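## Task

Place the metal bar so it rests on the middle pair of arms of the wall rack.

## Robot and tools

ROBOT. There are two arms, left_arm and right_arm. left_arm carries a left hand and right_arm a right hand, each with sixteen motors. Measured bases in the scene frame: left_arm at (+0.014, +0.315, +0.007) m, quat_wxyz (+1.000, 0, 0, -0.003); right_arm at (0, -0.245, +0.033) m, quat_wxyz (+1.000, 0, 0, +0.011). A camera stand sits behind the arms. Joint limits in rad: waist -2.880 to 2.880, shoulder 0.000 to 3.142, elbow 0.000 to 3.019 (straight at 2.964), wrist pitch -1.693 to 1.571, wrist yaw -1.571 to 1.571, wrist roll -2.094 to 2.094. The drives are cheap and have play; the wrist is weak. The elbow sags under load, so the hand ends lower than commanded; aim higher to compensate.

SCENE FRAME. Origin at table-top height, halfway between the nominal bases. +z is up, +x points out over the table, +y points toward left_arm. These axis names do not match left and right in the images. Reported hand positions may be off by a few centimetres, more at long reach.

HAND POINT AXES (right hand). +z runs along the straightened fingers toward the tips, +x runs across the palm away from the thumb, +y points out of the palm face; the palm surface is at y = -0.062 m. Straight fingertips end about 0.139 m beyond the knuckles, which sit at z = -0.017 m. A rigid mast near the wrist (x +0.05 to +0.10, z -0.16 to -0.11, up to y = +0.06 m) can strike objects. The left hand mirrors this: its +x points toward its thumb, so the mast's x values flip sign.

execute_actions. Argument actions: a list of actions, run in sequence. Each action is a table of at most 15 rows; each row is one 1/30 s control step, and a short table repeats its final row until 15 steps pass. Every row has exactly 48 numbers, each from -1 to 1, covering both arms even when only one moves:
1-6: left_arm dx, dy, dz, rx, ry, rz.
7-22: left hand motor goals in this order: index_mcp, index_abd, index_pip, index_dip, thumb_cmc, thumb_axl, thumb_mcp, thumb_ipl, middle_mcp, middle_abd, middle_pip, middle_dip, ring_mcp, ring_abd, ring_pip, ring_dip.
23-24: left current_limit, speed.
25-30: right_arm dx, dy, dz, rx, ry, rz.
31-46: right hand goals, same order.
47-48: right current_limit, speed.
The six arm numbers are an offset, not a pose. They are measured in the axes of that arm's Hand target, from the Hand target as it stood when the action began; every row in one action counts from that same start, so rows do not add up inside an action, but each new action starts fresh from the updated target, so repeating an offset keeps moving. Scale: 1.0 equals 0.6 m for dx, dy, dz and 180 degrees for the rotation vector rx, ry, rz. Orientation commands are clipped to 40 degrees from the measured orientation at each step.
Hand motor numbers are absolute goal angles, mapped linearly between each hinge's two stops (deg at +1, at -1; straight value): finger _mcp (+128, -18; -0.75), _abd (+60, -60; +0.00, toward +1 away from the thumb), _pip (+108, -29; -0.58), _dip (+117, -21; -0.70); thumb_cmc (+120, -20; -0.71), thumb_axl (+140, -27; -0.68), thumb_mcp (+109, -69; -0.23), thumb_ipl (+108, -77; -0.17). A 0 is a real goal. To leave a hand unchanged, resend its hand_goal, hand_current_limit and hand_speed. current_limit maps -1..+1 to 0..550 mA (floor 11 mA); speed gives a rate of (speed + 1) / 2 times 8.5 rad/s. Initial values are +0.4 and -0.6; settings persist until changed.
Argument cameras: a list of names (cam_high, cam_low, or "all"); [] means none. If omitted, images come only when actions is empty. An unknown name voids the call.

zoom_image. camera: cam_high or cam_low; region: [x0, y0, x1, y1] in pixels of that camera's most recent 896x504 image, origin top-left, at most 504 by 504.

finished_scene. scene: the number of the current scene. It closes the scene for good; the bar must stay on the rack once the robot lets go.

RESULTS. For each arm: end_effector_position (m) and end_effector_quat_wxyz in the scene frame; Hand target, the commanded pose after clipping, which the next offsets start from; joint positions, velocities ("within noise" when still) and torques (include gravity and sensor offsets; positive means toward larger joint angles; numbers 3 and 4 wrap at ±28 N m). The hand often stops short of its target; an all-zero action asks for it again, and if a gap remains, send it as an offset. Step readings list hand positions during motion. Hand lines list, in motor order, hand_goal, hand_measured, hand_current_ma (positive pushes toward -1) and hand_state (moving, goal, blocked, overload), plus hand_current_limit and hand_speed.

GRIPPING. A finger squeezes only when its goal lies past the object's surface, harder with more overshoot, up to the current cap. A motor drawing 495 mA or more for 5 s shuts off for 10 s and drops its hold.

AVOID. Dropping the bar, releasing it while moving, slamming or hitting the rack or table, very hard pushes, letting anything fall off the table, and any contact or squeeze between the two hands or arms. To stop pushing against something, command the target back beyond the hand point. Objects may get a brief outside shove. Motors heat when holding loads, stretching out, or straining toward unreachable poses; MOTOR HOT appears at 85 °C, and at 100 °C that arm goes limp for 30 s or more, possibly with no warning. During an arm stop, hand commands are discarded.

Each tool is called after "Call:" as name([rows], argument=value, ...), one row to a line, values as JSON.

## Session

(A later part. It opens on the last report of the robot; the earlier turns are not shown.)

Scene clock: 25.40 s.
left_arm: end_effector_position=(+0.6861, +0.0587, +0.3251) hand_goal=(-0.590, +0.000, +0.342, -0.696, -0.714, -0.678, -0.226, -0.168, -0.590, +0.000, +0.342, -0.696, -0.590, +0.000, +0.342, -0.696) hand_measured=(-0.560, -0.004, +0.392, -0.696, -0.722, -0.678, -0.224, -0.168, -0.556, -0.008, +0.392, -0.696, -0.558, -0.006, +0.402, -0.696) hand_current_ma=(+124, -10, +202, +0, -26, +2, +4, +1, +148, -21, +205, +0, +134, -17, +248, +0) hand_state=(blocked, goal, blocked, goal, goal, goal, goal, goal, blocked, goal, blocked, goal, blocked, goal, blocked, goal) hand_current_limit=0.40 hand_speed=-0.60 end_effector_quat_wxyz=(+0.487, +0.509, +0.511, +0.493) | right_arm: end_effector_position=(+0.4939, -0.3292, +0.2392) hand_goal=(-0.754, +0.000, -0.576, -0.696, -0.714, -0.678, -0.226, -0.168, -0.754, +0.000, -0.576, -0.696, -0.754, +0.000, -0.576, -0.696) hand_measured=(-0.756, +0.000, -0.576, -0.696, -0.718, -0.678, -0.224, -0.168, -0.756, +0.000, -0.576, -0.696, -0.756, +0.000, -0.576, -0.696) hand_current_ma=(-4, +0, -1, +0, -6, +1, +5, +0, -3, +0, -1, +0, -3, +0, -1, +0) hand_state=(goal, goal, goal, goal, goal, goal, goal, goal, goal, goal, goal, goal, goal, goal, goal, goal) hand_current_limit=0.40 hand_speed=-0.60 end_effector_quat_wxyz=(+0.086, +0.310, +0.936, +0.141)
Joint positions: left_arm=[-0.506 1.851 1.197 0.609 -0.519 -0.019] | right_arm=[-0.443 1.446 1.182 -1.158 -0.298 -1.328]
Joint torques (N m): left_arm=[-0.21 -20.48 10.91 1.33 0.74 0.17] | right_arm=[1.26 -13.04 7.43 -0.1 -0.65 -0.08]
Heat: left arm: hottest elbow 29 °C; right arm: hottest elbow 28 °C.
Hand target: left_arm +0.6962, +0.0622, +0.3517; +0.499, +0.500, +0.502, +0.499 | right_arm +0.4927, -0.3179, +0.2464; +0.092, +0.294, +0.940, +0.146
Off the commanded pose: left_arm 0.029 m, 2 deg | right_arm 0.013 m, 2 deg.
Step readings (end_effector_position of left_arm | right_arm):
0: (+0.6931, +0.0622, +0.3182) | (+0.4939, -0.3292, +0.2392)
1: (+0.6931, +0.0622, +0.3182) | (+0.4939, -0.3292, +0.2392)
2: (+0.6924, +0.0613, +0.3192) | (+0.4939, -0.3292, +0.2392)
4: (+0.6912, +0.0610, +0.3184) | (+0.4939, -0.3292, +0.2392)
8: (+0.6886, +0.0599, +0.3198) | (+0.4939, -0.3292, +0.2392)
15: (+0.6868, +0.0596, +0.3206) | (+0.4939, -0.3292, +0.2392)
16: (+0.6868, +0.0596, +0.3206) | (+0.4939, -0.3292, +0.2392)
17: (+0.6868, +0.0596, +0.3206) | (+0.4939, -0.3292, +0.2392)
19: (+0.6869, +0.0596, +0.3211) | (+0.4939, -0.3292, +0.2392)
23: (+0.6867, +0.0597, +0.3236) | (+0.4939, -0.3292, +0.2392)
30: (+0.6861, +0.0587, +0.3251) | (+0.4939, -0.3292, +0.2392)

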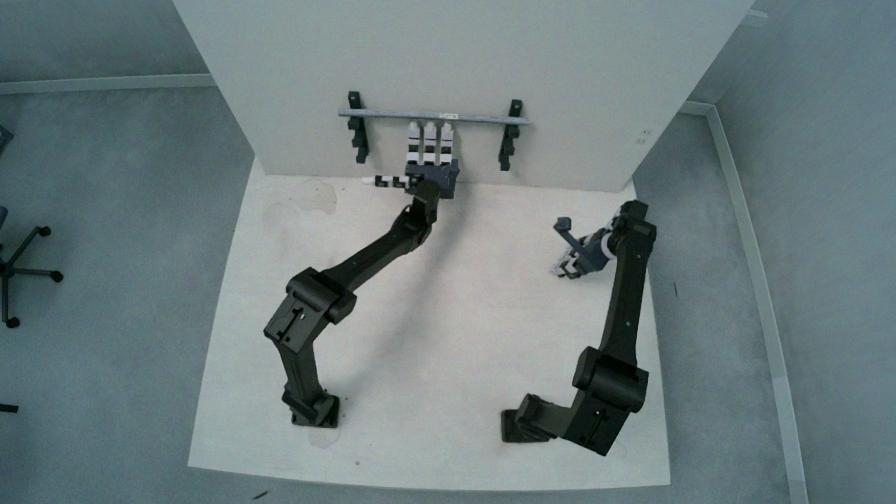

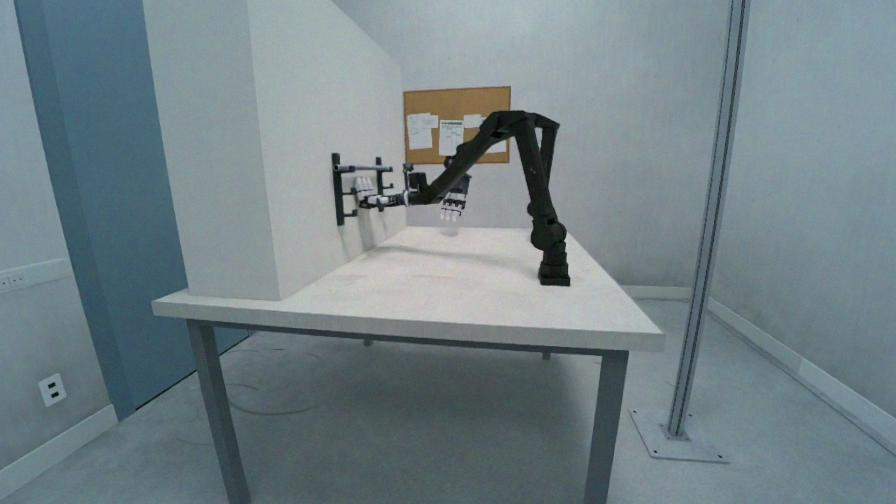

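Call:
execute_actions([
  [[0,-0.01,-0.012,0,0,0,-0.589,0,0.343,-0.696,-0.714,-0.678,-0.226,-0.168,-0.589,0,0.343,-0.696,-0.589,0,0.343,-0.696,-0.4,-0.6,0,0,0,0,0,0,-0.754,0,-0.576,-0.696,-0.714,-0.678,-0.226,-0.168,-0.754,0,-0.576,-0.696,-0.754,0,-0.576,-0.696,0.4,-0.6]],
], cameras=["all"])

Call:
zoom_image(camera="cam_high", region=[390, 95, 470, 185])

Call:
zoom_image(camera="cam_low", region=[325, 145, 415, 235])

Scene clock: 26.53 s.
left_arm: end_effector_position=(+0.6856, +0.0590, +0.3254) hand_goal=(-0.590, +0.000, +0.342, -0.696, -0.714, -0.678, -0.226, -0.168, -0.590, +0.000, +0.342, -0.696, -0.590, +0.000, +0.342, -0.696) hand_measured=(-0.566, -0.004, +0.392, -0.696, -0.722, -0.678, -0.224, -0.168, -0.562, -0.008, +0.392, -0.696, -0.562, -0.006, +0.400, -0.696) hand_current_ma=(+97, -10, +165, +0, -26, +2, +4, +1, +120, -21, +165, +0, +113, -17, +165, +0) hand_state=(blocked, goal, blocked, goal, goal, goal, goal, goal, blocked, goal, blocked, goal, blocked, goal, blocked, goal) hand_current_limit=-0.40 hand_speed=-0.60 end_effector_quat_wxyz=(+0.487, +0.509, +0.511, +0.493) | right_arm: end_effector_position=(+0.4939, -0.3292, +0.2392) hand_goal=(-0.754, +0.000, -0.576, -0.696, -0.714, -0.678, -0.226, -0.168, -0.754, +0.000, -0.576, -0.696, -0.754, +0.000, -0.576, -0.696) hand_measured=(-0.756, +0.000, -0.576, -0.696, -0.718, -0.678, -0.224, -0.168, -0.756, +0.000, -0.576, -0.696, -0.756, +0.000, -0.576, -0.696) hand_current_ma=(-4, +0, -1, +0, -6, +1, +5, +0, -3, +0, -1, +0, -3, +0, -1, +0) hand_state=(goal, goal, goal, goal, goal, goal, goal, goal, goal, goal, goal, goal, goal, goal, goal, goal) hand_current_limit=0.40 hand_speed=-0.60 end_effector_quat_wxyz=(+0.086, +0.310, +0.936, +0.141)
Joint positions: left_arm=[-0.506 1.849 1.195 0.609 -0.519 -0.019] | right_arm=[-0.443 1.446 1.182 -1.158 -0.298 -1.328]
Joint torques (N m): left_arm=[-0.56 -20.72 9.2 2.14 0.48 0.18] | right_arm=[0.97 -13.22 7.43 -0.14 -0.65 -0.08]
Heat: left arm: hottest elbow 30 °C; right arm: hottest elbow 28 °C.
Hand target: left_arm +0.6890, +0.0622, +0.3457; +0.499, +0.500, +0.502, +0.499 | right_arm +0.4927, -0.3179, +0.2464; +0.092, +0.294, +0.940, +0.146
Off the commanded pose: left_arm 0.021 m, 2 deg | right_arm 0.013 m, 2 deg.
Step readings (end_effector_position of left_arm | right_arm):
0: (+0.6861, +0.0587, +0.3251) | (+0.4939, -0.3292, +0.2392)
1: (+0.6861, +0.0587, +0.3251) | (+0.4939, -0.3292, +0.2392)
2: (+0.6861, +0.0587, +0.3251) | (+0.4939, -0.3292, +0.2392)
4: (+0.6861, +0.0587, +0.3251) | (+0.4939, -0.3292, +0.2392)
8: (+0.6859, +0.0589, +0.3262) | (+0.4939, -0.3292, +0.2392)
15: (+0.6856, +0.0590, +0.3254) | (+0.4939, -0.3292, +0.2392)

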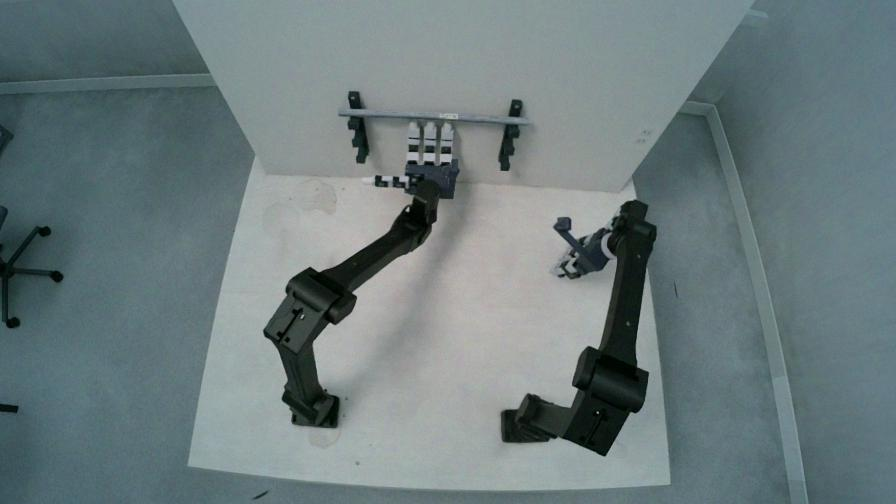

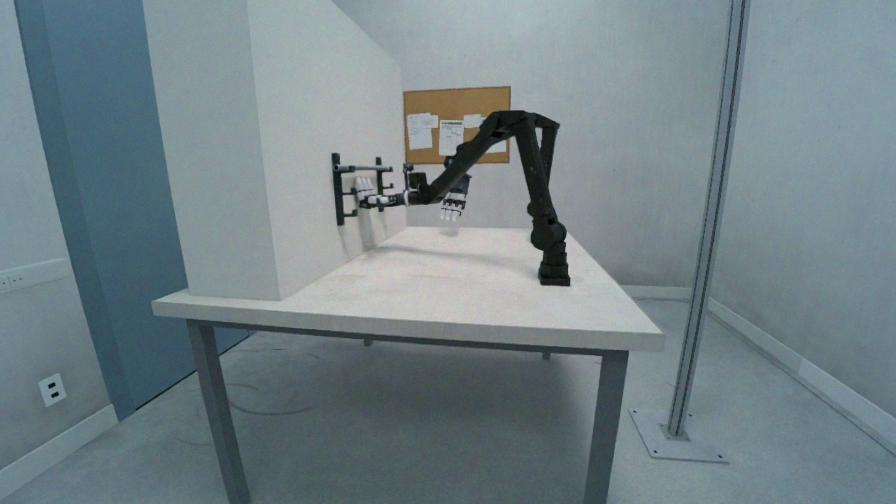

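Scaled by 5.600.

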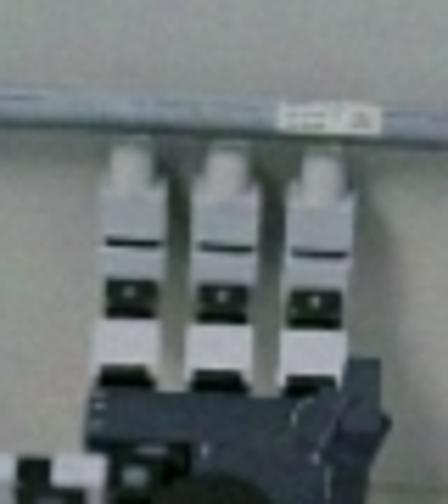

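Scaled by 5.600.

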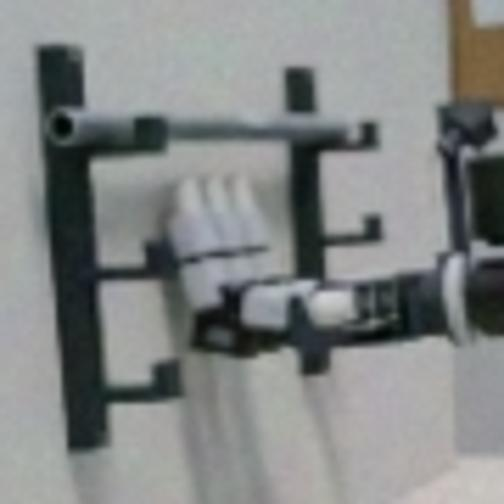

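Call:
execute_actions([
  [[0,0.0,-0.03,0,0,0,-0.589,0,0.343,-0.696,-0.714,-0.678,-0.226,-0.168,-0.589,0,0.343,-0.696,-0.589,0,0.343,-0.696,0.0,-0.6,0,0,0,0,0,0,-0.754,0,-0.576,-0.696,-0.714,-0.678,-0.226,-0.168,-0.754,0,-0.576,-0.696,-0.754,0,-0.576,-0.696,0.4,-0.6]],
], cameras=["all"])

Call:
zoom_image(camera="cam_high", region=[390, 95, 470, 185])

Call:
zoom_image(camera="cam_low", region=[325, 145, 415, 235])

Scene clock: 27.70 s.
left_arm: end_effector_position=(+0.6761, +0.0604, +0.3357) hand_goal=(-0.590, +0.000, +0.342, -0.696, -0.714, -0.678, -0.226, -0.168, -0.590, +0.000, +0.342, -0.696, -0.590, +0.000, +0.342, -0.696) hand_measured=(-0.596, -0.002, +0.344, -0.696, -0.722, -0.678, -0.224, -0.168, -0.596, -0.004, +0.344, -0.696, -0.596, -0.002, +0.344, -0.696) hand_current_ma=(-23, -6, +5, +0, -26, +2, +4, +1, -22, -8, +5, +0, -21, -8, +4, +0) hand_state=(goal, goal, goal, goal, goal, goal, goal, goal, goal, goal, goal, goal, goal, goal, goal, goal) hand_current_limit=0.00 hand_speed=-0.60 end_effector_quat_wxyz=(+0.494, +0.509, +0.507, +0.491) | right_arm: end_effector_position=(+0.4939, -0.3292, +0.2392) hand_goal=(-0.754, +0.000, -0.576, -0.696, -0.714, -0.678, -0.226, -0.168, -0.754, +0.000, -0.576, -0.696, -0.754, +0.000, -0.576, -0.696) hand_measured=(-0.756, +0.000, -0.576, -0.696, -0.718, -0.678, -0.224, -0.168, -0.756, +0.000, -0.576, -0.696, -0.756, +0.000, -0.576, -0.696) hand_current_ma=(-4, +0, -1, +0, -6, +1, +5, +0, -3, +0, -1, +0, -3, +0, -1, +0) hand_state=(goal, goal, goal, goal, goal, goal, goal, goal, goal, goal, goal, goal, goal, goal, goal, goal) hand_current_limit=0.40 hand_speed=-0.60 end_effector_quat_wxyz=(+0.086, +0.310, +0.936, +0.141)
Joint positions: left_arm=[-0.509 1.816 1.17 0.609 -0.51 -0.019] | right_arm=[-0.443 1.446 1.182 -1.158 -0.298 -1.328]
Joint torques (N m): left_arm=[-1.85 -20.01 7.17 2.67 -0.11 0.17] | right_arm=[1.14 -13.22 7.39 -0.18 -0.61 -0.09]
Heat: left arm: hottest elbow 30 °C; right arm: hottest elbow 29 °C.
Hand target: left_arm +0.6710, +0.0622, +0.3458; +0.499, +0.500, +0.502, +0.499 | right_arm +0.4927, -0.3179, +0.2464; +0.092, +0.294, +0.940, +0.146
Off the commanded pose: left_arm 0.011 m, 2 deg | right_arm 0.013 m, 2 deg.
Step readings (end_effector_position of left_arm | right_arm):
0: (+0.6856, +0.0590, +0.3254) | (+0.4939, -0.3292, +0.2392)
1: (+0.6856, +0.0590, +0.3254) | (+0.4939, -0.3292, +0.2392)
2: (+0.6852, +0.0593, +0.3257) | (+0.4939, -0.3292, +0.2392)
4: (+0.6827, +0.0592, +0.3277) | (+0.4939, -0.3292, +0.2392)
8: (+0.6788, +0.0601, +0.3345) | (+0.4939, -0.3292, +0.2392)
15: (+0.6765, +0.0602, +0.3373) | (+0.4939, -0.3292, +0.2392)

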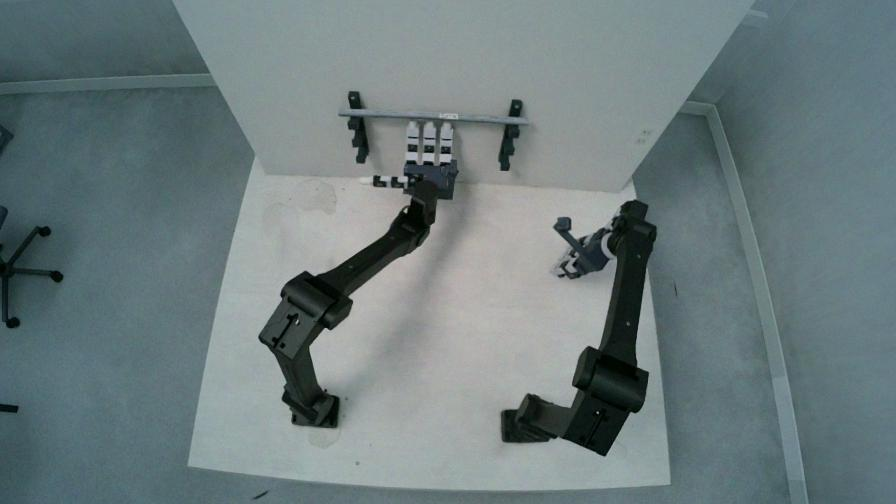

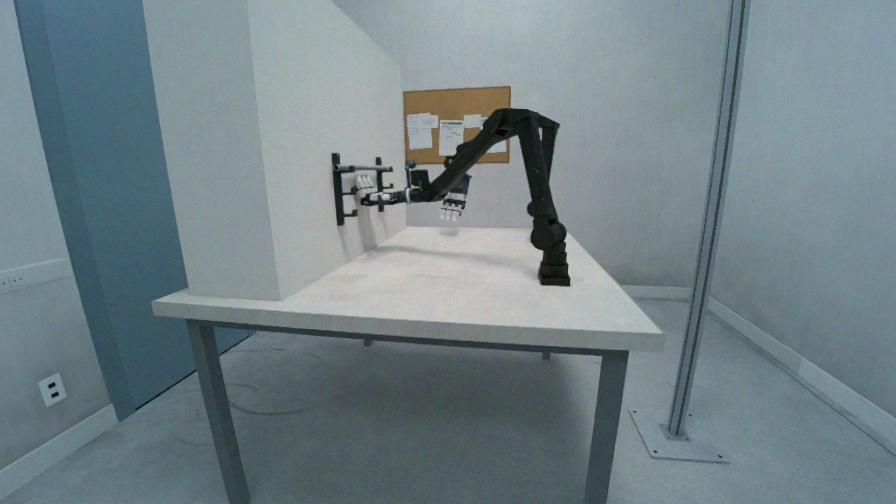

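Scaled by 5.600.

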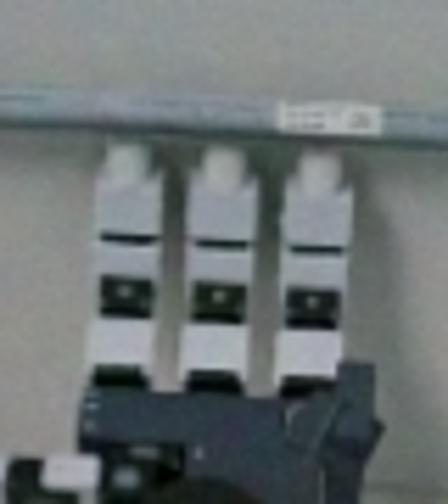

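Scaled by 5.600.

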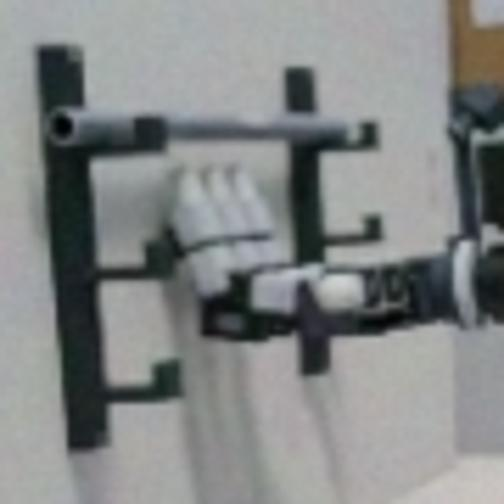

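Call:
execute_actions([
  [[0,0.02,0.0,0,0,0,-0.589,0,0.343,-0.696,-0.714,-0.678,-0.226,-0.168,-0.589,0,0.343,-0.696,-0.589,0,0.343,-0.696,0.0,-0.6,0,0,0,0,0,0,-0.754,0,-0.576,-0.696,-0.714,-0.678,-0.226,-0.168,-0.754,0,-0.576,-0.696,-0.754,0,-0.576,-0.696,0.4,-0.6],[0,0.04,0.0,0,0,0,-0.589,0,0.343,-0.696,-0.714,-0.678,-0.226,-0.168,-0.589,0,0.343,-0.696,-0.589,0,0.343,-0.696,0.0,-0.6,0,0,0,0,0,0,-0.754,0,-0.576,-0.696,-0.714,-0.678,-0.226,-0.168,-0.754,0,-0.576,-0.696,-0.754,0,-0.576,-0.696,0.4,-0.6]],
], cameras=["all"])

Call:
zoom_image(camera="cam_high", region=[390, 95, 470, 185])

Call:
zoom_image(camera="cam_low", region=[325, 145, 415, 235])

Scene clock: 28.93 s.
left_arm: end_effector_position=(+0.6715, +0.0631, +0.3539) hand_goal=(-0.590, +0.000, +0.342, -0.696, -0.714, -0.678, -0.226, -0.168, -0.590, +0.000, +0.342, -0.696, -0.590, +0.000, +0.342, -0.696) hand_measured=(-0.602, -0.002, +0.342, -0.696, -0.722, -0.678, -0.224, -0.168, -0.602, -0.002, +0.342, -0.696, -0.600, -0.002, +0.342, -0.696) hand_current_ma=(-48, -6, -3, -1, -26, +2, +4, +1, -44, -7, -1, +0, -38, -7, -2, -1) hand_state=(goal, goal, goal, goal, goal, goal, goal, goal, goal, goal, goal, goal, goal, goal, goal, goal) hand_current_limit=0.00 hand_speed=-0.60 end_effector_quat_wxyz=(+0.498, +0.505, +0.506, +0.492) | right_arm: end_effector_position=(+0.4939, -0.3292, +0.2392) hand_goal=(-0.754, +0.000, -0.576, -0.696, -0.714, -0.678, -0.226, -0.168, -0.754, +0.000, -0.576, -0.696, -0.754, +0.000, -0.576, -0.696) hand_measured=(-0.756, +0.000, -0.576, -0.696, -0.718, -0.678, -0.224, -0.168, -0.756, +0.000, -0.576, -0.696, -0.756, +0.000, -0.576, -0.696) hand_current_ma=(-4, +0, -1, +0, -6, +1, +5, +0, -3, +0, -1, +0, -3, +0, -1, +0) hand_state=(goal, goal, goal, goal, goal, goal, goal, goal, goal, goal, goal, goal, goal, goal, goal, goal) hand_current_limit=0.40 hand_speed=-0.60 end_effector_quat_wxyz=(+0.086, +0.310, +0.936, +0.141)
Joint positions: left_arm=[-0.509 1.782 1.17 0.588 -0.51 -0.019] | right_arm=[-0.443 1.446 1.182 -1.158 -0.298 -1.328]
Joint torques (N m): left_arm=[-1.9 -19.84 9.18 1.37 -0.07 0.17] | right_arm=[1.2 -13.33 7.41 -0.12 -0.64 -0.08]
Heat: left arm: hottest elbow 30 °C; right arm: hottest elbow 29 °C.
Hand target: left_arm +0.6711, +0.0622, +0.3698; +0.499, +0.500, +0.502, +0.499 | right_arm +0.4927, -0.3179, +0.2464; +0.092, +0.294, +0.940, +0.146
Off the commanded pose: left_arm 0.016 m, 1 deg | right_arm 0.013 m, 2 deg.
Step readings (end_effector_position of left_arm | right_arm):
0: (+0.6761, +0.0604, +0.3357) | (+0.4939, -0.3292, +0.2392)
1: (+0.6761, +0.0604, +0.3357) | (+0.4939, -0.3292, +0.2392)
2: (+0.6761, +0.0604, +0.3357) | (+0.4939, -0.3292, +0.2392)
4: (+0.6757, +0.0607, +0.3374) | (+0.4939, -0.3292, +0.2392)
8: (+0.6734, +0.0620, +0.3465) | (+0.4939, -0.3292, +0.2392)
15: (+0.6715, +0.0631, +0.3539) | (+0.4939, -0.3292, +0.2392)

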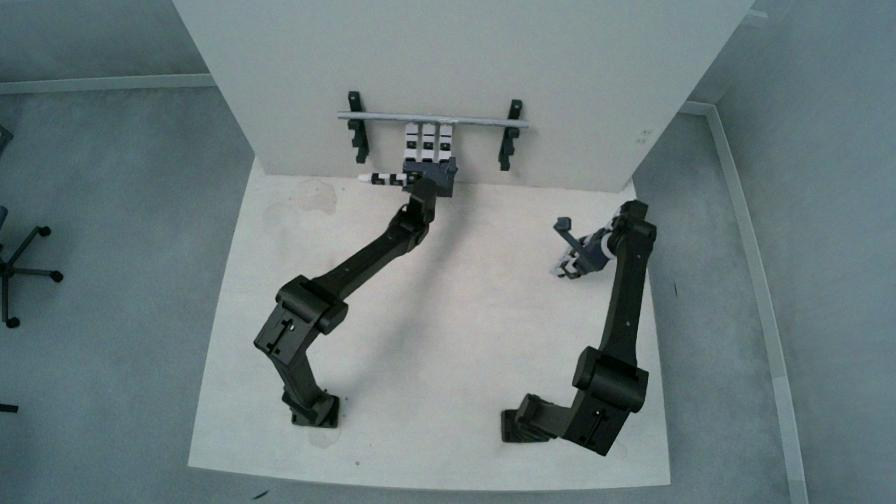

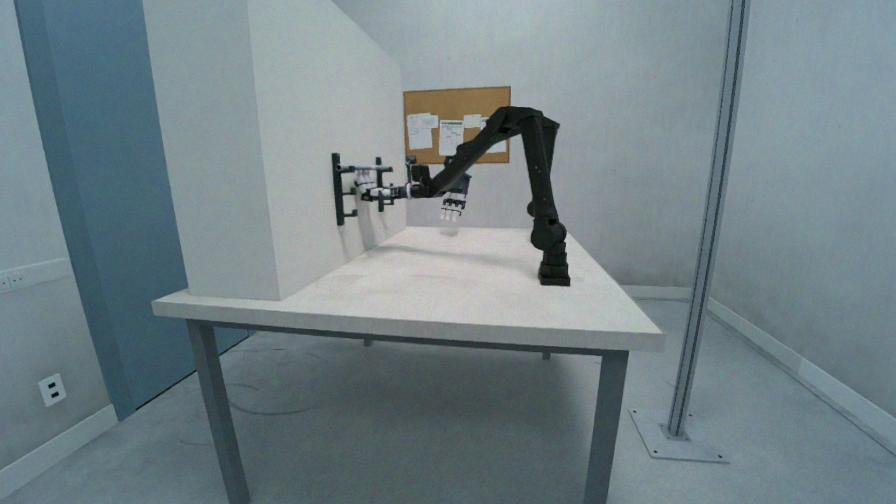

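Scaled by 5.600.

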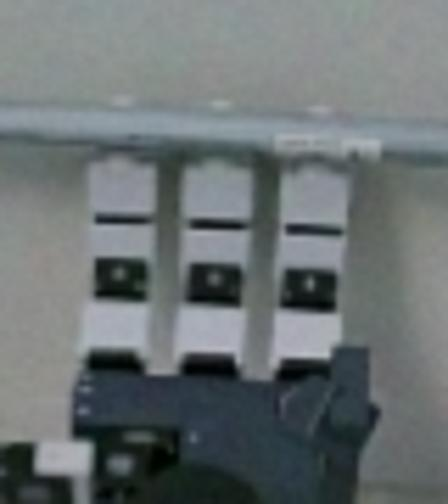

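Scaled by 5.600.

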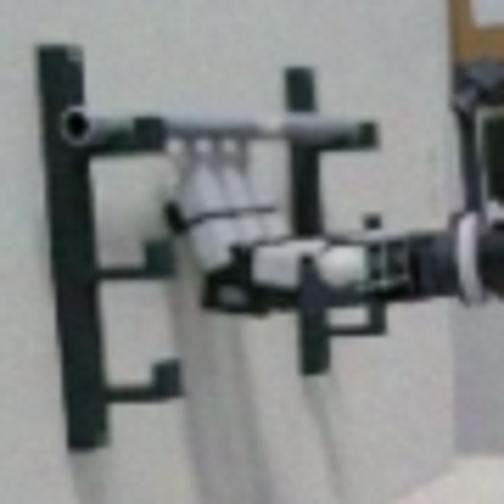

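Call:
execute_actions([
  [[0,0.025,0.003,0,0,0,-0.589,0,0.38,-0.696,-0.714,-0.678,-0.226,-0.168,-0.589,0,0.38,-0.696,-0.589,0,0.38,-0.696,0.0,-0.6,0,0,0,0,0,0,-0.754,0,-0.576,-0.696,-0.714,-0.678,-0.226,-0.168,-0.754,0,-0.576,-0.696,-0.754,0,-0.576,-0.696,0.4,-0.6],[0,0.05,0.006,0,0,0,-0.589,0,0.416,-0.696,-0.714,-0.678,-0.226,-0.168,-0.589,0,0.416,-0.696,-0.589,0,0.416,-0.696,0.0,-0.6,0,0,0,0,0,0,-0.754,0,-0.576,-0.696,-0.714,-0.678,-0.226,-0.168,-0.754,0,-0.576,-0.696,-0.754,0,-0.576,-0.696,0.4,-0.6]],
], cameras=["all"])

Call:
zoom_image(camera="cam_high", region=[330, 80, 540, 200])

Call:
zoom_image(camera="cam_low", region=[325, 145, 415, 235])

Scene clock: 30.33 s.
left_arm: end_effector_position=(+0.6688, +0.0646, +0.3641) hand_goal=(-0.590, +0.000, +0.416, -0.696, -0.714, -0.678, -0.226, -0.168, -0.590, +0.000, +0.416, -0.696, -0.590, +0.000, +0.416, -0.696) hand_measured=(-0.608, -0.002, +0.412, -0.696, -0.722, -0.678, -0.224, -0.168, -0.602, -0.002, +0.412, -0.696, -0.602, -0.002, +0.412, -0.696) hand_current_ma=(-73, -5, -16, -1, -26, +2, +4, +1, -49, -7, -15, +0, -43, -7, -14, -1) hand_state=(goal, goal, goal, goal, goal, goal, goal, goal, goal, goal, goal, goal, goal, goal, goal, goal) hand_current_limit=0.00 hand_speed=-0.60 end_effector_quat_wxyz=(+0.485, +0.517, +0.509, +0.488) | right_arm: end_effector_position=(+0.4939, -0.3292, +0.2392) hand_goal=(-0.754, +0.000, -0.576, -0.696, -0.714, -0.678, -0.226, -0.168, -0.754, +0.000, -0.576, -0.696, -0.754, +0.000, -0.576, -0.696) hand_measured=(-0.756, +0.000, -0.576, -0.696, -0.718, -0.678, -0.224, -0.168, -0.756, +0.000, -0.576, -0.696, -0.756, +0.000, -0.576, -0.696) hand_current_ma=(-4, +0, -1, +0, -6, +1, +5, +0, -3, +0, -1, +0, -3, +0, -1, +0) hand_state=(goal, goal, goal, goal, goal, goal, goal, goal, goal, goal, goal, goal, goal, goal, goal, goal) hand_current_limit=0.40 hand_speed=-0.60 end_effector_quat_wxyz=(+0.086, +0.310, +0.936, +0.141)
Joint positions: left_arm=[-0.509 1.742 1.17 0.511 -0.51 -0.019] | right_arm=[-0.443 1.446 1.182 -1.158 -0.298 -1.328]
Joint torques (N m): left_arm=[-1.79 -19.31 12.34 1.4 0.05 0.16] | right_arm=[1.26 -13.16 7.41 -0.09 -0.65 -0.1]
Heat: left arm: hottest elbow 30 °C; right arm: hottest elbow 29 °C.
Hand target: left_arm +0.6748, +0.0623, +0.3998; +0.499, +0.500, +0.502, +0.499 | right_arm +0.4927, -0.3179, +0.2464; +0.092, +0.294, +0.940, +0.146
Off the commanded pose: left_arm 0.036 m, 3 deg | right_arm 0.013 m, 2 deg.
Step readings (end_effector_position of left_arm | right_arm):
0: (+0.6720, +0.0640, +0.3535) | (+0.4939, -0.3292, +0.2392)
1: (+0.6721, +0.0639, +0.3532) | (+0.4939, -0.3292, +0.2392)
2: (+0.6721, +0.0639, +0.3533) | (+0.4939, -0.3292, +0.2392)
4: (+0.6727, +0.0636, +0.3517) | (+0.4939, -0.3292, +0.2392)
8: (+0.6722, +0.0639, +0.3537) | (+0.4939, -0.3292, +0.2392)
15: (+0.6696, +0.0653, +0.3627) | (+0.4939, -0.3292, +0.2392)

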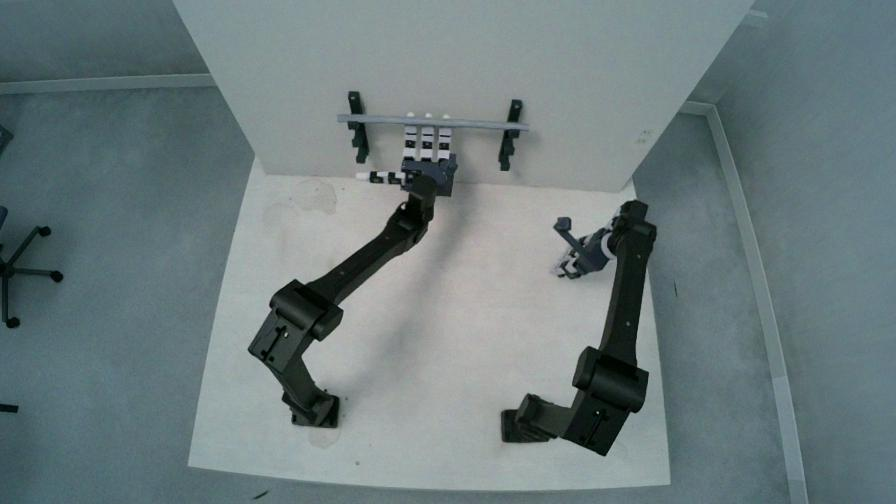

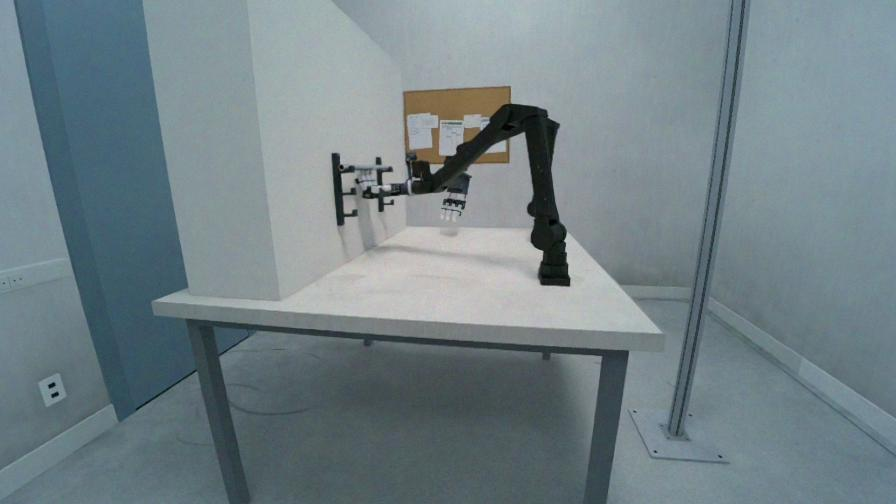

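Scaled by 2.400.

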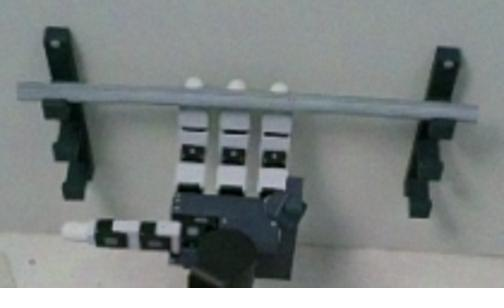

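Scaled by 5.600.

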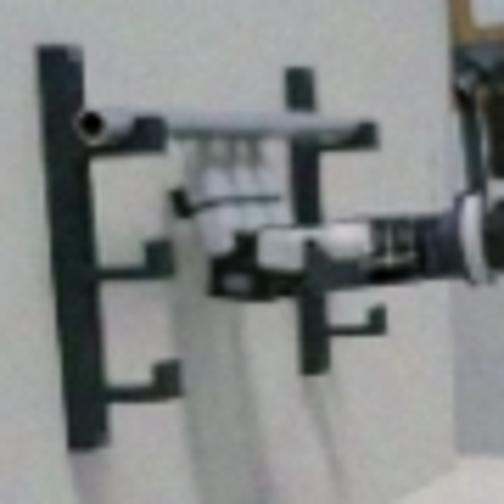

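Call:
execute_actions([
  [[0,0.02,0.012,0,0,0,-0.589,0,0.45,-0.696,-0.714,-0.678,-0.226,-0.168,-0.589,0,0.45,-0.696,-0.589,0,0.45,-0.696,0.0,-0.6,0,0,0,0,0,0,-0.754,0,-0.576,-0.696,-0.714,-0.678,-0.226,-0.168,-0.754,0,-0.576,-0.696,-0.754,0,-0.576,-0.696,0.4,-0.6]],
], cameras=["all"])

Call:
zoom_image(camera="cam_high", region=[330, 80, 540, 200])

Call:
zoom_image(camera="cam_low", region=[325, 145, 415, 235])

Scene clock: 31.30 s.
left_arm: end_effector_position=(+0.6746, +0.0613, +0.3742) hand_goal=(-0.590, +0.000, +0.450, -0.696, -0.714, -0.678, -0.226, -0.168, -0.590, +0.000, +0.450, -0.696, -0.590, +0.000, +0.450, -0.696) hand_measured=(-0.608, -0.002, +0.446, -0.696, -0.722, -0.678, -0.224, -0.168, -0.604, -0.002, +0.446, -0.696, -0.602, -0.002, +0.446, -0.696) hand_current_ma=(-73, -5, -15, -1, -26, +2, +4, +1, -51, -7, -14, -2, -47, -7, -14, -2) hand_state=(goal, goal, goal, goal, goal, goal, goal, goal, goal, goal, goal, goal, goal, goal, goal, goal) hand_current_limit=0.00 hand_speed=-0.60 end_effector_quat_wxyz=(+0.485, +0.518, +0.509, +0.488) | right_arm: end_effector_position=(+0.4939, -0.3292, +0.2392) hand_goal=(-0.754, +0.000, -0.576, -0.696, -0.714, -0.678, -0.226, -0.168, -0.754, +0.000, -0.576, -0.696, -0.754, +0.000, -0.576, -0.696) hand_measured=(-0.756, +0.000, -0.576, -0.696, -0.718, -0.678, -0.224, -0.168, -0.756, +0.000, -0.576, -0.696, -0.756, +0.000, -0.576, -0.696) hand_current_ma=(-4, +0, -1, +0, -6, +1, +5, +0, -3, +0, -1, +0, -3, +0, -1, +0) hand_state=(goal, goal, goal, goal, goal, goal, goal, goal, goal, goal, goal, goal, goal, goal, goal, goal) hand_current_limit=0.40 hand_speed=-0.60 end_effector_quat_wxyz=(+0.086, +0.310, +0.936, +0.141)
Joint positions: left_arm=[-0.509 1.742 1.203 0.477 -0.51 -0.019] | right_arm=[-0.443 1.446 1.182 -1.158 -0.298 -1.328]
Joint torques (N m): left_arm=[-1.03 -19.49 12.78 1.32 0.26 0.16] | right_arm=[0.97 -13.27 7.42 -0.17 -0.65 -0.08]
Heat: left arm: hottest elbow 30 °C; right arm: hottest elbow 29 °C.
Hand target: left_arm +0.6821, +0.0623, +0.4117; +0.499, +0.500, +0.502, +0.499 | right_arm +0.4927, -0.3179, +0.2464; +0.092, +0.294, +0.940, +0.146
Off the commanded pose: left_arm 0.038 m, 3 deg | right_arm 0.013 m, 2 deg.
Step readings (end_effector_position of left_arm | right_arm):
0: (+0.6688, +0.0646, +0.3641) | (+0.4939, -0.3292, +0.2392)
1: (+0.6688, +0.0646, +0.3641) | (+0.4939, -0.3292, +0.2392)
2: (+0.6697, +0.0653, +0.3639) | (+0.4939, -0.3292, +0.2392)
4: (+0.6711, +0.0645, +0.3649) | (+0.4939, -0.3292, +0.2392)
8: (+0.6736, +0.0631, +0.3705) | (+0.4939, -0.3292, +0.2392)
15: (+0.6746, +0.0613, +0.3742) | (+0.4939, -0.3292, +0.2392)

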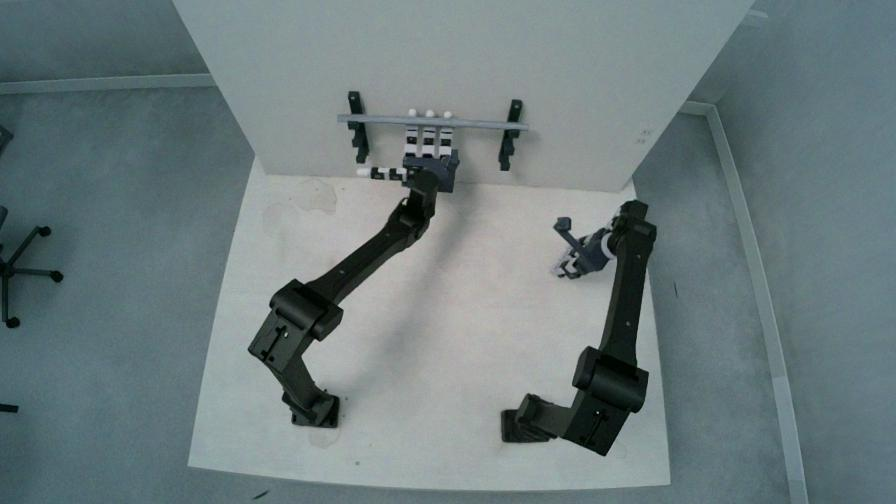

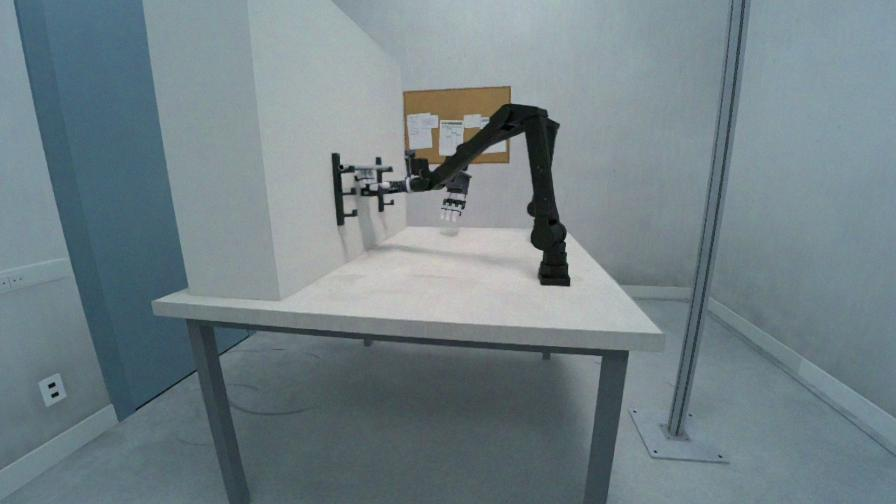

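Scaled by 2.400.

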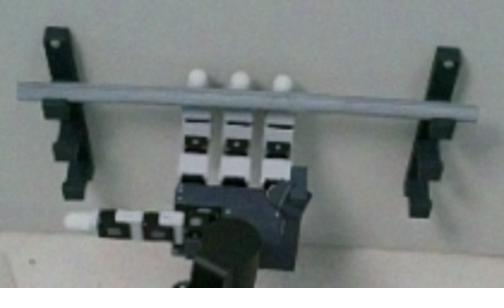

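Scaled by 5.600.

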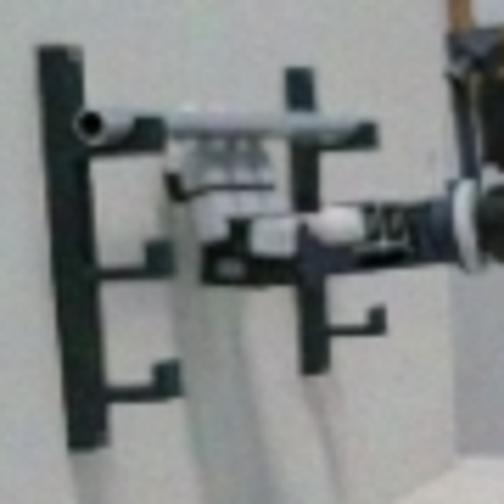

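Call:
execute_actions([
  [[0,0.025,0.0,0,0,0,-0.589,0,0.48,-0.696,-0.714,-0.678,-0.226,-0.168,-0.589,0,0.48,-0.696,-0.589,0,0.48,-0.696,0.0,-0.6,0,0,0,0,0,0,-0.754,0,-0.576,-0.696,-0.714,-0.678,-0.226,-0.168,-0.754,0,-0.576,-0.696,-0.754,0,-0.576,-0.696,0.4,-0.6]],
], cameras=["all"])

Call:
zoom_image(camera="cam_high", region=[330, 80, 540, 200])

Call:
zoom_image(camera="cam_low", region=[325, 145, 415, 235])

Scene clock: 32.43 s.
left_arm: end_effector_position=(+0.6762, +0.0614, +0.3844) hand_goal=(-0.590, +0.000, +0.480, -0.696, -0.714, -0.678, -0.226, -0.168, -0.590, +0.000, +0.480, -0.696, -0.590, +0.000, +0.480, -0.696) hand_measured=(-0.608, -0.002, +0.476, -0.696, -0.722, -0.678, -0.224, -0.168, -0.604, -0.002, +0.476, -0.696, -0.604, -0.002, +0.476, -0.696) hand_current_ma=(-73, -5, -15, -1, -26, +2, +4, +1, -56, -7, -15, -2, -52, -7, -14, -2) hand_state=(goal, goal, goal, goal, goal, goal, goal, goal, goal, goal, goal, goal, goal, goal, goal, goal) hand_current_limit=0.00 hand_speed=-0.60 end_effector_quat_wxyz=(+0.482, +0.520, +0.510, +0.487) | right_arm: end_effector_position=(+0.4939, -0.3292, +0.2392) hand_goal=(-0.754, +0.000, -0.576, -0.696, -0.714, -0.678, -0.226, -0.168, -0.754, +0.000, -0.576, -0.696, -0.754, +0.000, -0.576, -0.696) hand_measured=(-0.756, +0.000, -0.576, -0.696, -0.718, -0.678, -0.224, -0.168, -0.756, +0.000, -0.576, -0.696, -0.756, +0.000, -0.576, -0.696) hand_current_ma=(-4, +0, -1, +0, -6, +1, +5, +0, -3, +0, -1, +0, -3, +0, -1, +0) hand_state=(goal, goal, goal, goal, goal, goal, goal, goal, goal, goal, goal, goal, goal, goal, goal, goal) hand_current_limit=0.40 hand_speed=-0.60 end_effector_quat_wxyz=(+0.086, +0.310, +0.936, +0.141)
Joint positions: left_arm=[-0.508 1.728 1.22 0.439 -0.509 -0.019] | right_arm=[-0.443 1.446 1.182 -1.158 -0.298 -1.328]
Joint torques (N m): left_arm=[-1.2 -19.96 13.04 1.29 0.25 0.15] | right_arm=[1.26 -13.33 7.39 -0.1 -0.65 -0.09]
Heat: left arm: hottest elbow 30 °C; right arm: hottest elbow 29 °C.
Hand target: left_arm +0.6821, +0.0623, +0.4267; +0.499, +0.500, +0.502, +0.499 | right_arm +0.4927, -0.3179, +0.2464; +0.092, +0.294, +0.940, +0.146
Off the commanded pose: left_arm 0.043 m, 3 deg | right_arm 0.013 m, 2 deg.
Step readings (end_effector_position of left_arm | right_arm):
0: (+0.6747, +0.0613, +0.3739) | (+0.4939, -0.3292, +0.2392)
1: (+0.6747, +0.0613, +0.3739) | (+0.4939, -0.3292, +0.2392)
2: (+0.6751, +0.0622, +0.3751) | (+0.4939, -0.3292, +0.2392)
4: (+0.6762, +0.0616, +0.3741) | (+0.4939, -0.3292, +0.2392)
8: (+0.6761, +0.0617, +0.3796) | (+0.4939, -0.3292, +0.2392)
15: (+0.6765, +0.0624, +0.3848) | (+0.4939, -0.3292, +0.2392)

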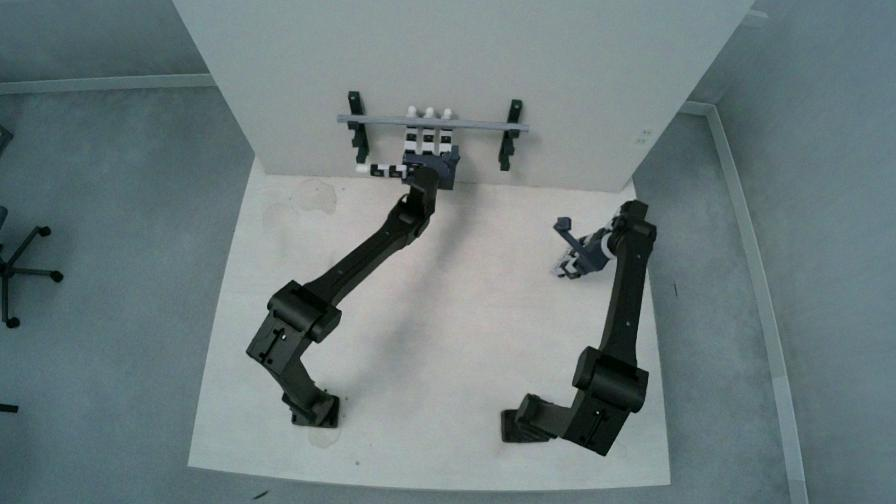

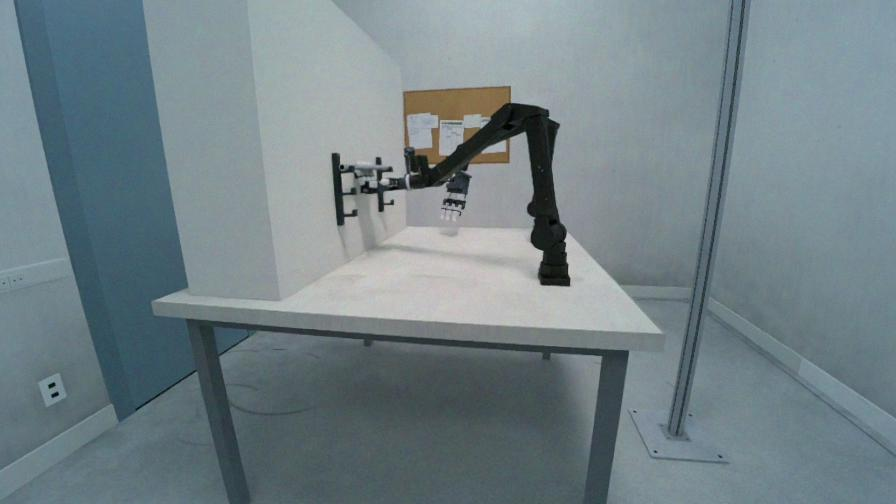

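Scaled by 2.400.

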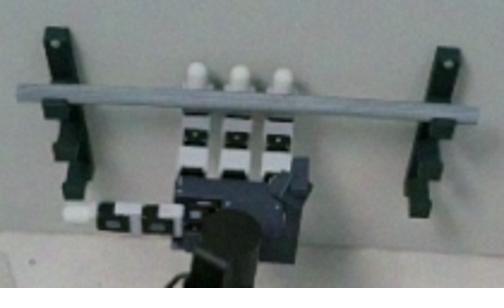

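Scaled by 5.600.

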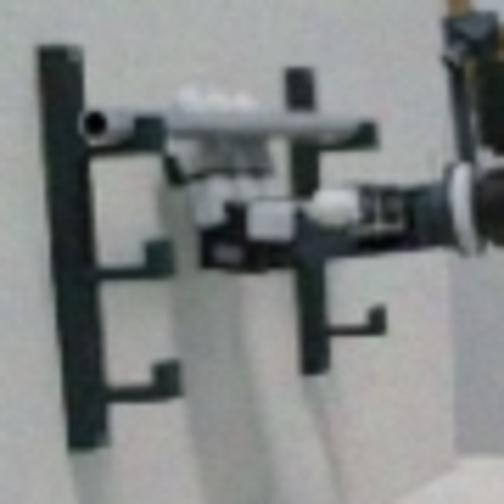

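Call:
execute_actions([
  [[0,0.03,0.0,0,0,0,-0.589,0,0.52,-0.696,-0.714,-0.678,-0.226,-0.168,-0.589,0,0.52,-0.696,-0.589,0,0.52,-0.696,0.0,-0.6,0,0,0,0,0,0,-0.754,0,-0.576,-0.696,-0.714,-0.678,-0.226,-0.168,-0.754,0,-0.576,-0.696,-0.754,0,-0.576,-0.696,0.4,-0.6]],
], cameras=["all"])

Call:
zoom_image(camera="cam_high", region=[330, 80, 540, 200])

Call:
zoom_image(camera="cam_low", region=[325, 145, 415, 235])

Scene clock: 33.50 s.
left_arm: end_effector_position=(+0.6804, +0.0685, +0.4017) hand_goal=(-0.590, +0.000, +0.520, -0.696, -0.714, -0.678, -0.226, -0.168, -0.590, +0.000, +0.520, -0.696, -0.590, +0.000, +0.520, -0.696) hand_measured=(-0.610, +0.000, +0.514, -0.696, -0.722, -0.678, -0.224, -0.168, -0.606, -0.002, +0.516, -0.698, -0.604, -0.002, +0.516, -0.698) hand_current_ma=(-77, -1, -19, -2, -26, +2, +4, +1, -59, -4, -14, -4, -54, -6, -13, -4) hand_state=(goal, goal, goal, goal, goal, goal, goal, goal, goal, goal, goal, goal, goal, goal, goal, goal) hand_current_limit=0.00 hand_speed=-0.60 end_effector_quat_wxyz=(+0.479, +0.518, +0.512, +0.490) | right_arm: end_effector_position=(+0.4939, -0.3292, +0.2392) hand_goal=(-0.754, +0.000, -0.576, -0.696, -0.714, -0.678, -0.226, -0.168, -0.754, +0.000, -0.576, -0.696, -0.754, +0.000, -0.576, -0.696) hand_measured=(-0.756, +0.000, -0.576, -0.696, -0.718, -0.678, -0.224, -0.168, -0.756, +0.000, -0.576, -0.696, -0.756, +0.000, -0.576, -0.696) hand_current_ma=(-4, +0, -1, +0, -6, +1, +5, +0, -3, +0, -1, +0, -3, +0, -1, +0) hand_state=(goal, goal, goal, goal, goal, goal, goal, goal, goal, goal, goal, goal, goal, goal, goal, goal) hand_current_limit=0.40 hand_speed=-0.60 end_effector_quat_wxyz=(+0.086, +0.310, +0.936, +0.141)
Joint positions: left_arm=[-0.496 1.71 1.246 0.394 -0.507 -0.017] | right_arm=[-0.443 1.446 1.182 -1.158 -0.298 -1.328]
Joint torques (N m): left_arm=[-1.26 -19.84 13.38 1.44 0.15 0.16] | right_arm=[1.08 -13.27 7.36 -0.1 -0.63 -0.1]
Motor temperatures (°C): left_arm=[25 28 31 25 24 24] | right_arm=[23 27 29 24 25 23]
Heat: left arm: hottest elbow 31 °C; right arm: hottest elbow 29 °C.
Hand target: left_arm +0.6822, +0.0624, +0.4447; +0.499, +0.500, +0.502, +0.499 | right_arm +0.4927, -0.3179, +0.2464; +0.092, +0.294, +0.940, +0.146
Off the commanded pose: left_arm 0.043 m, 3 deg | right_arm 0.013 m, 2 deg.
Step readings (end_effector_position of left_arm | right_arm):
0: (+0.6762, +0.0614, +0.3844) | (+0.4939, -0.3292, +0.2392)
1: (+0.6764, +0.0613, +0.3853) | (+0.4939, -0.3292, +0.2392)
2: (+0.6773, +0.0620, +0.3848) | (+0.4939, -0.3292, +0.2392)
4: (+0.6785, +0.0624, +0.3857) | (+0.4939, -0.3292, +0.2392)
8: (+0.6791, +0.0645, +0.3922) | (+0.4939, -0.3292, +0.2392)
15: (+0.6802, +0.0686, +0.4012) | (+0.4939, -0.3292, +0.2392)

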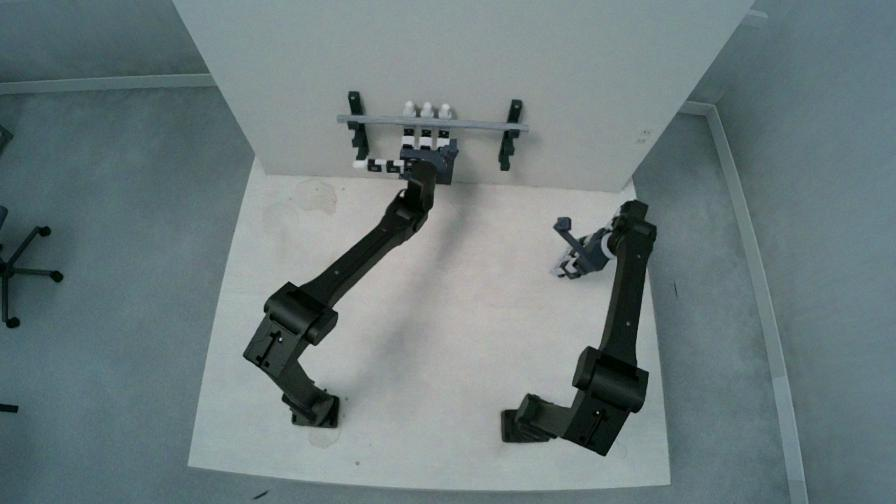

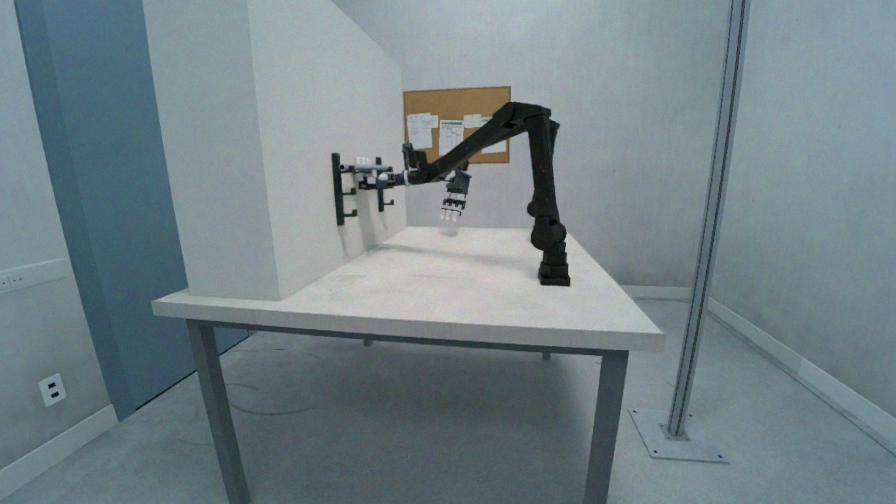

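Scaled by 2.400.

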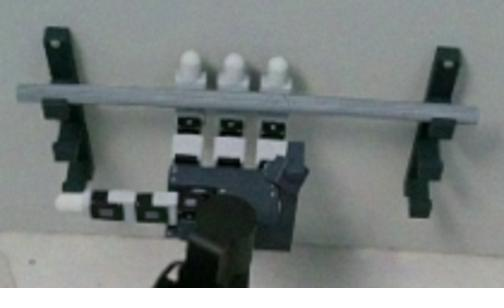

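Scaled by 5.600.

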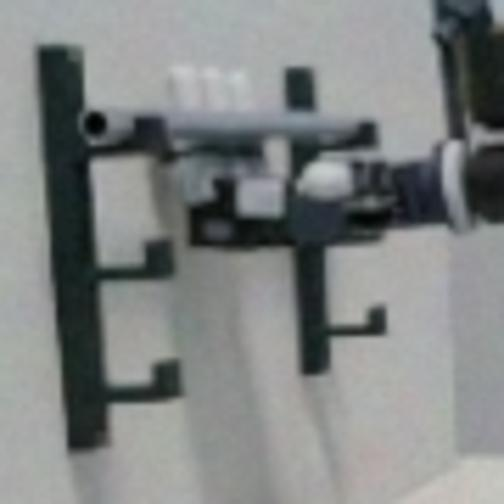

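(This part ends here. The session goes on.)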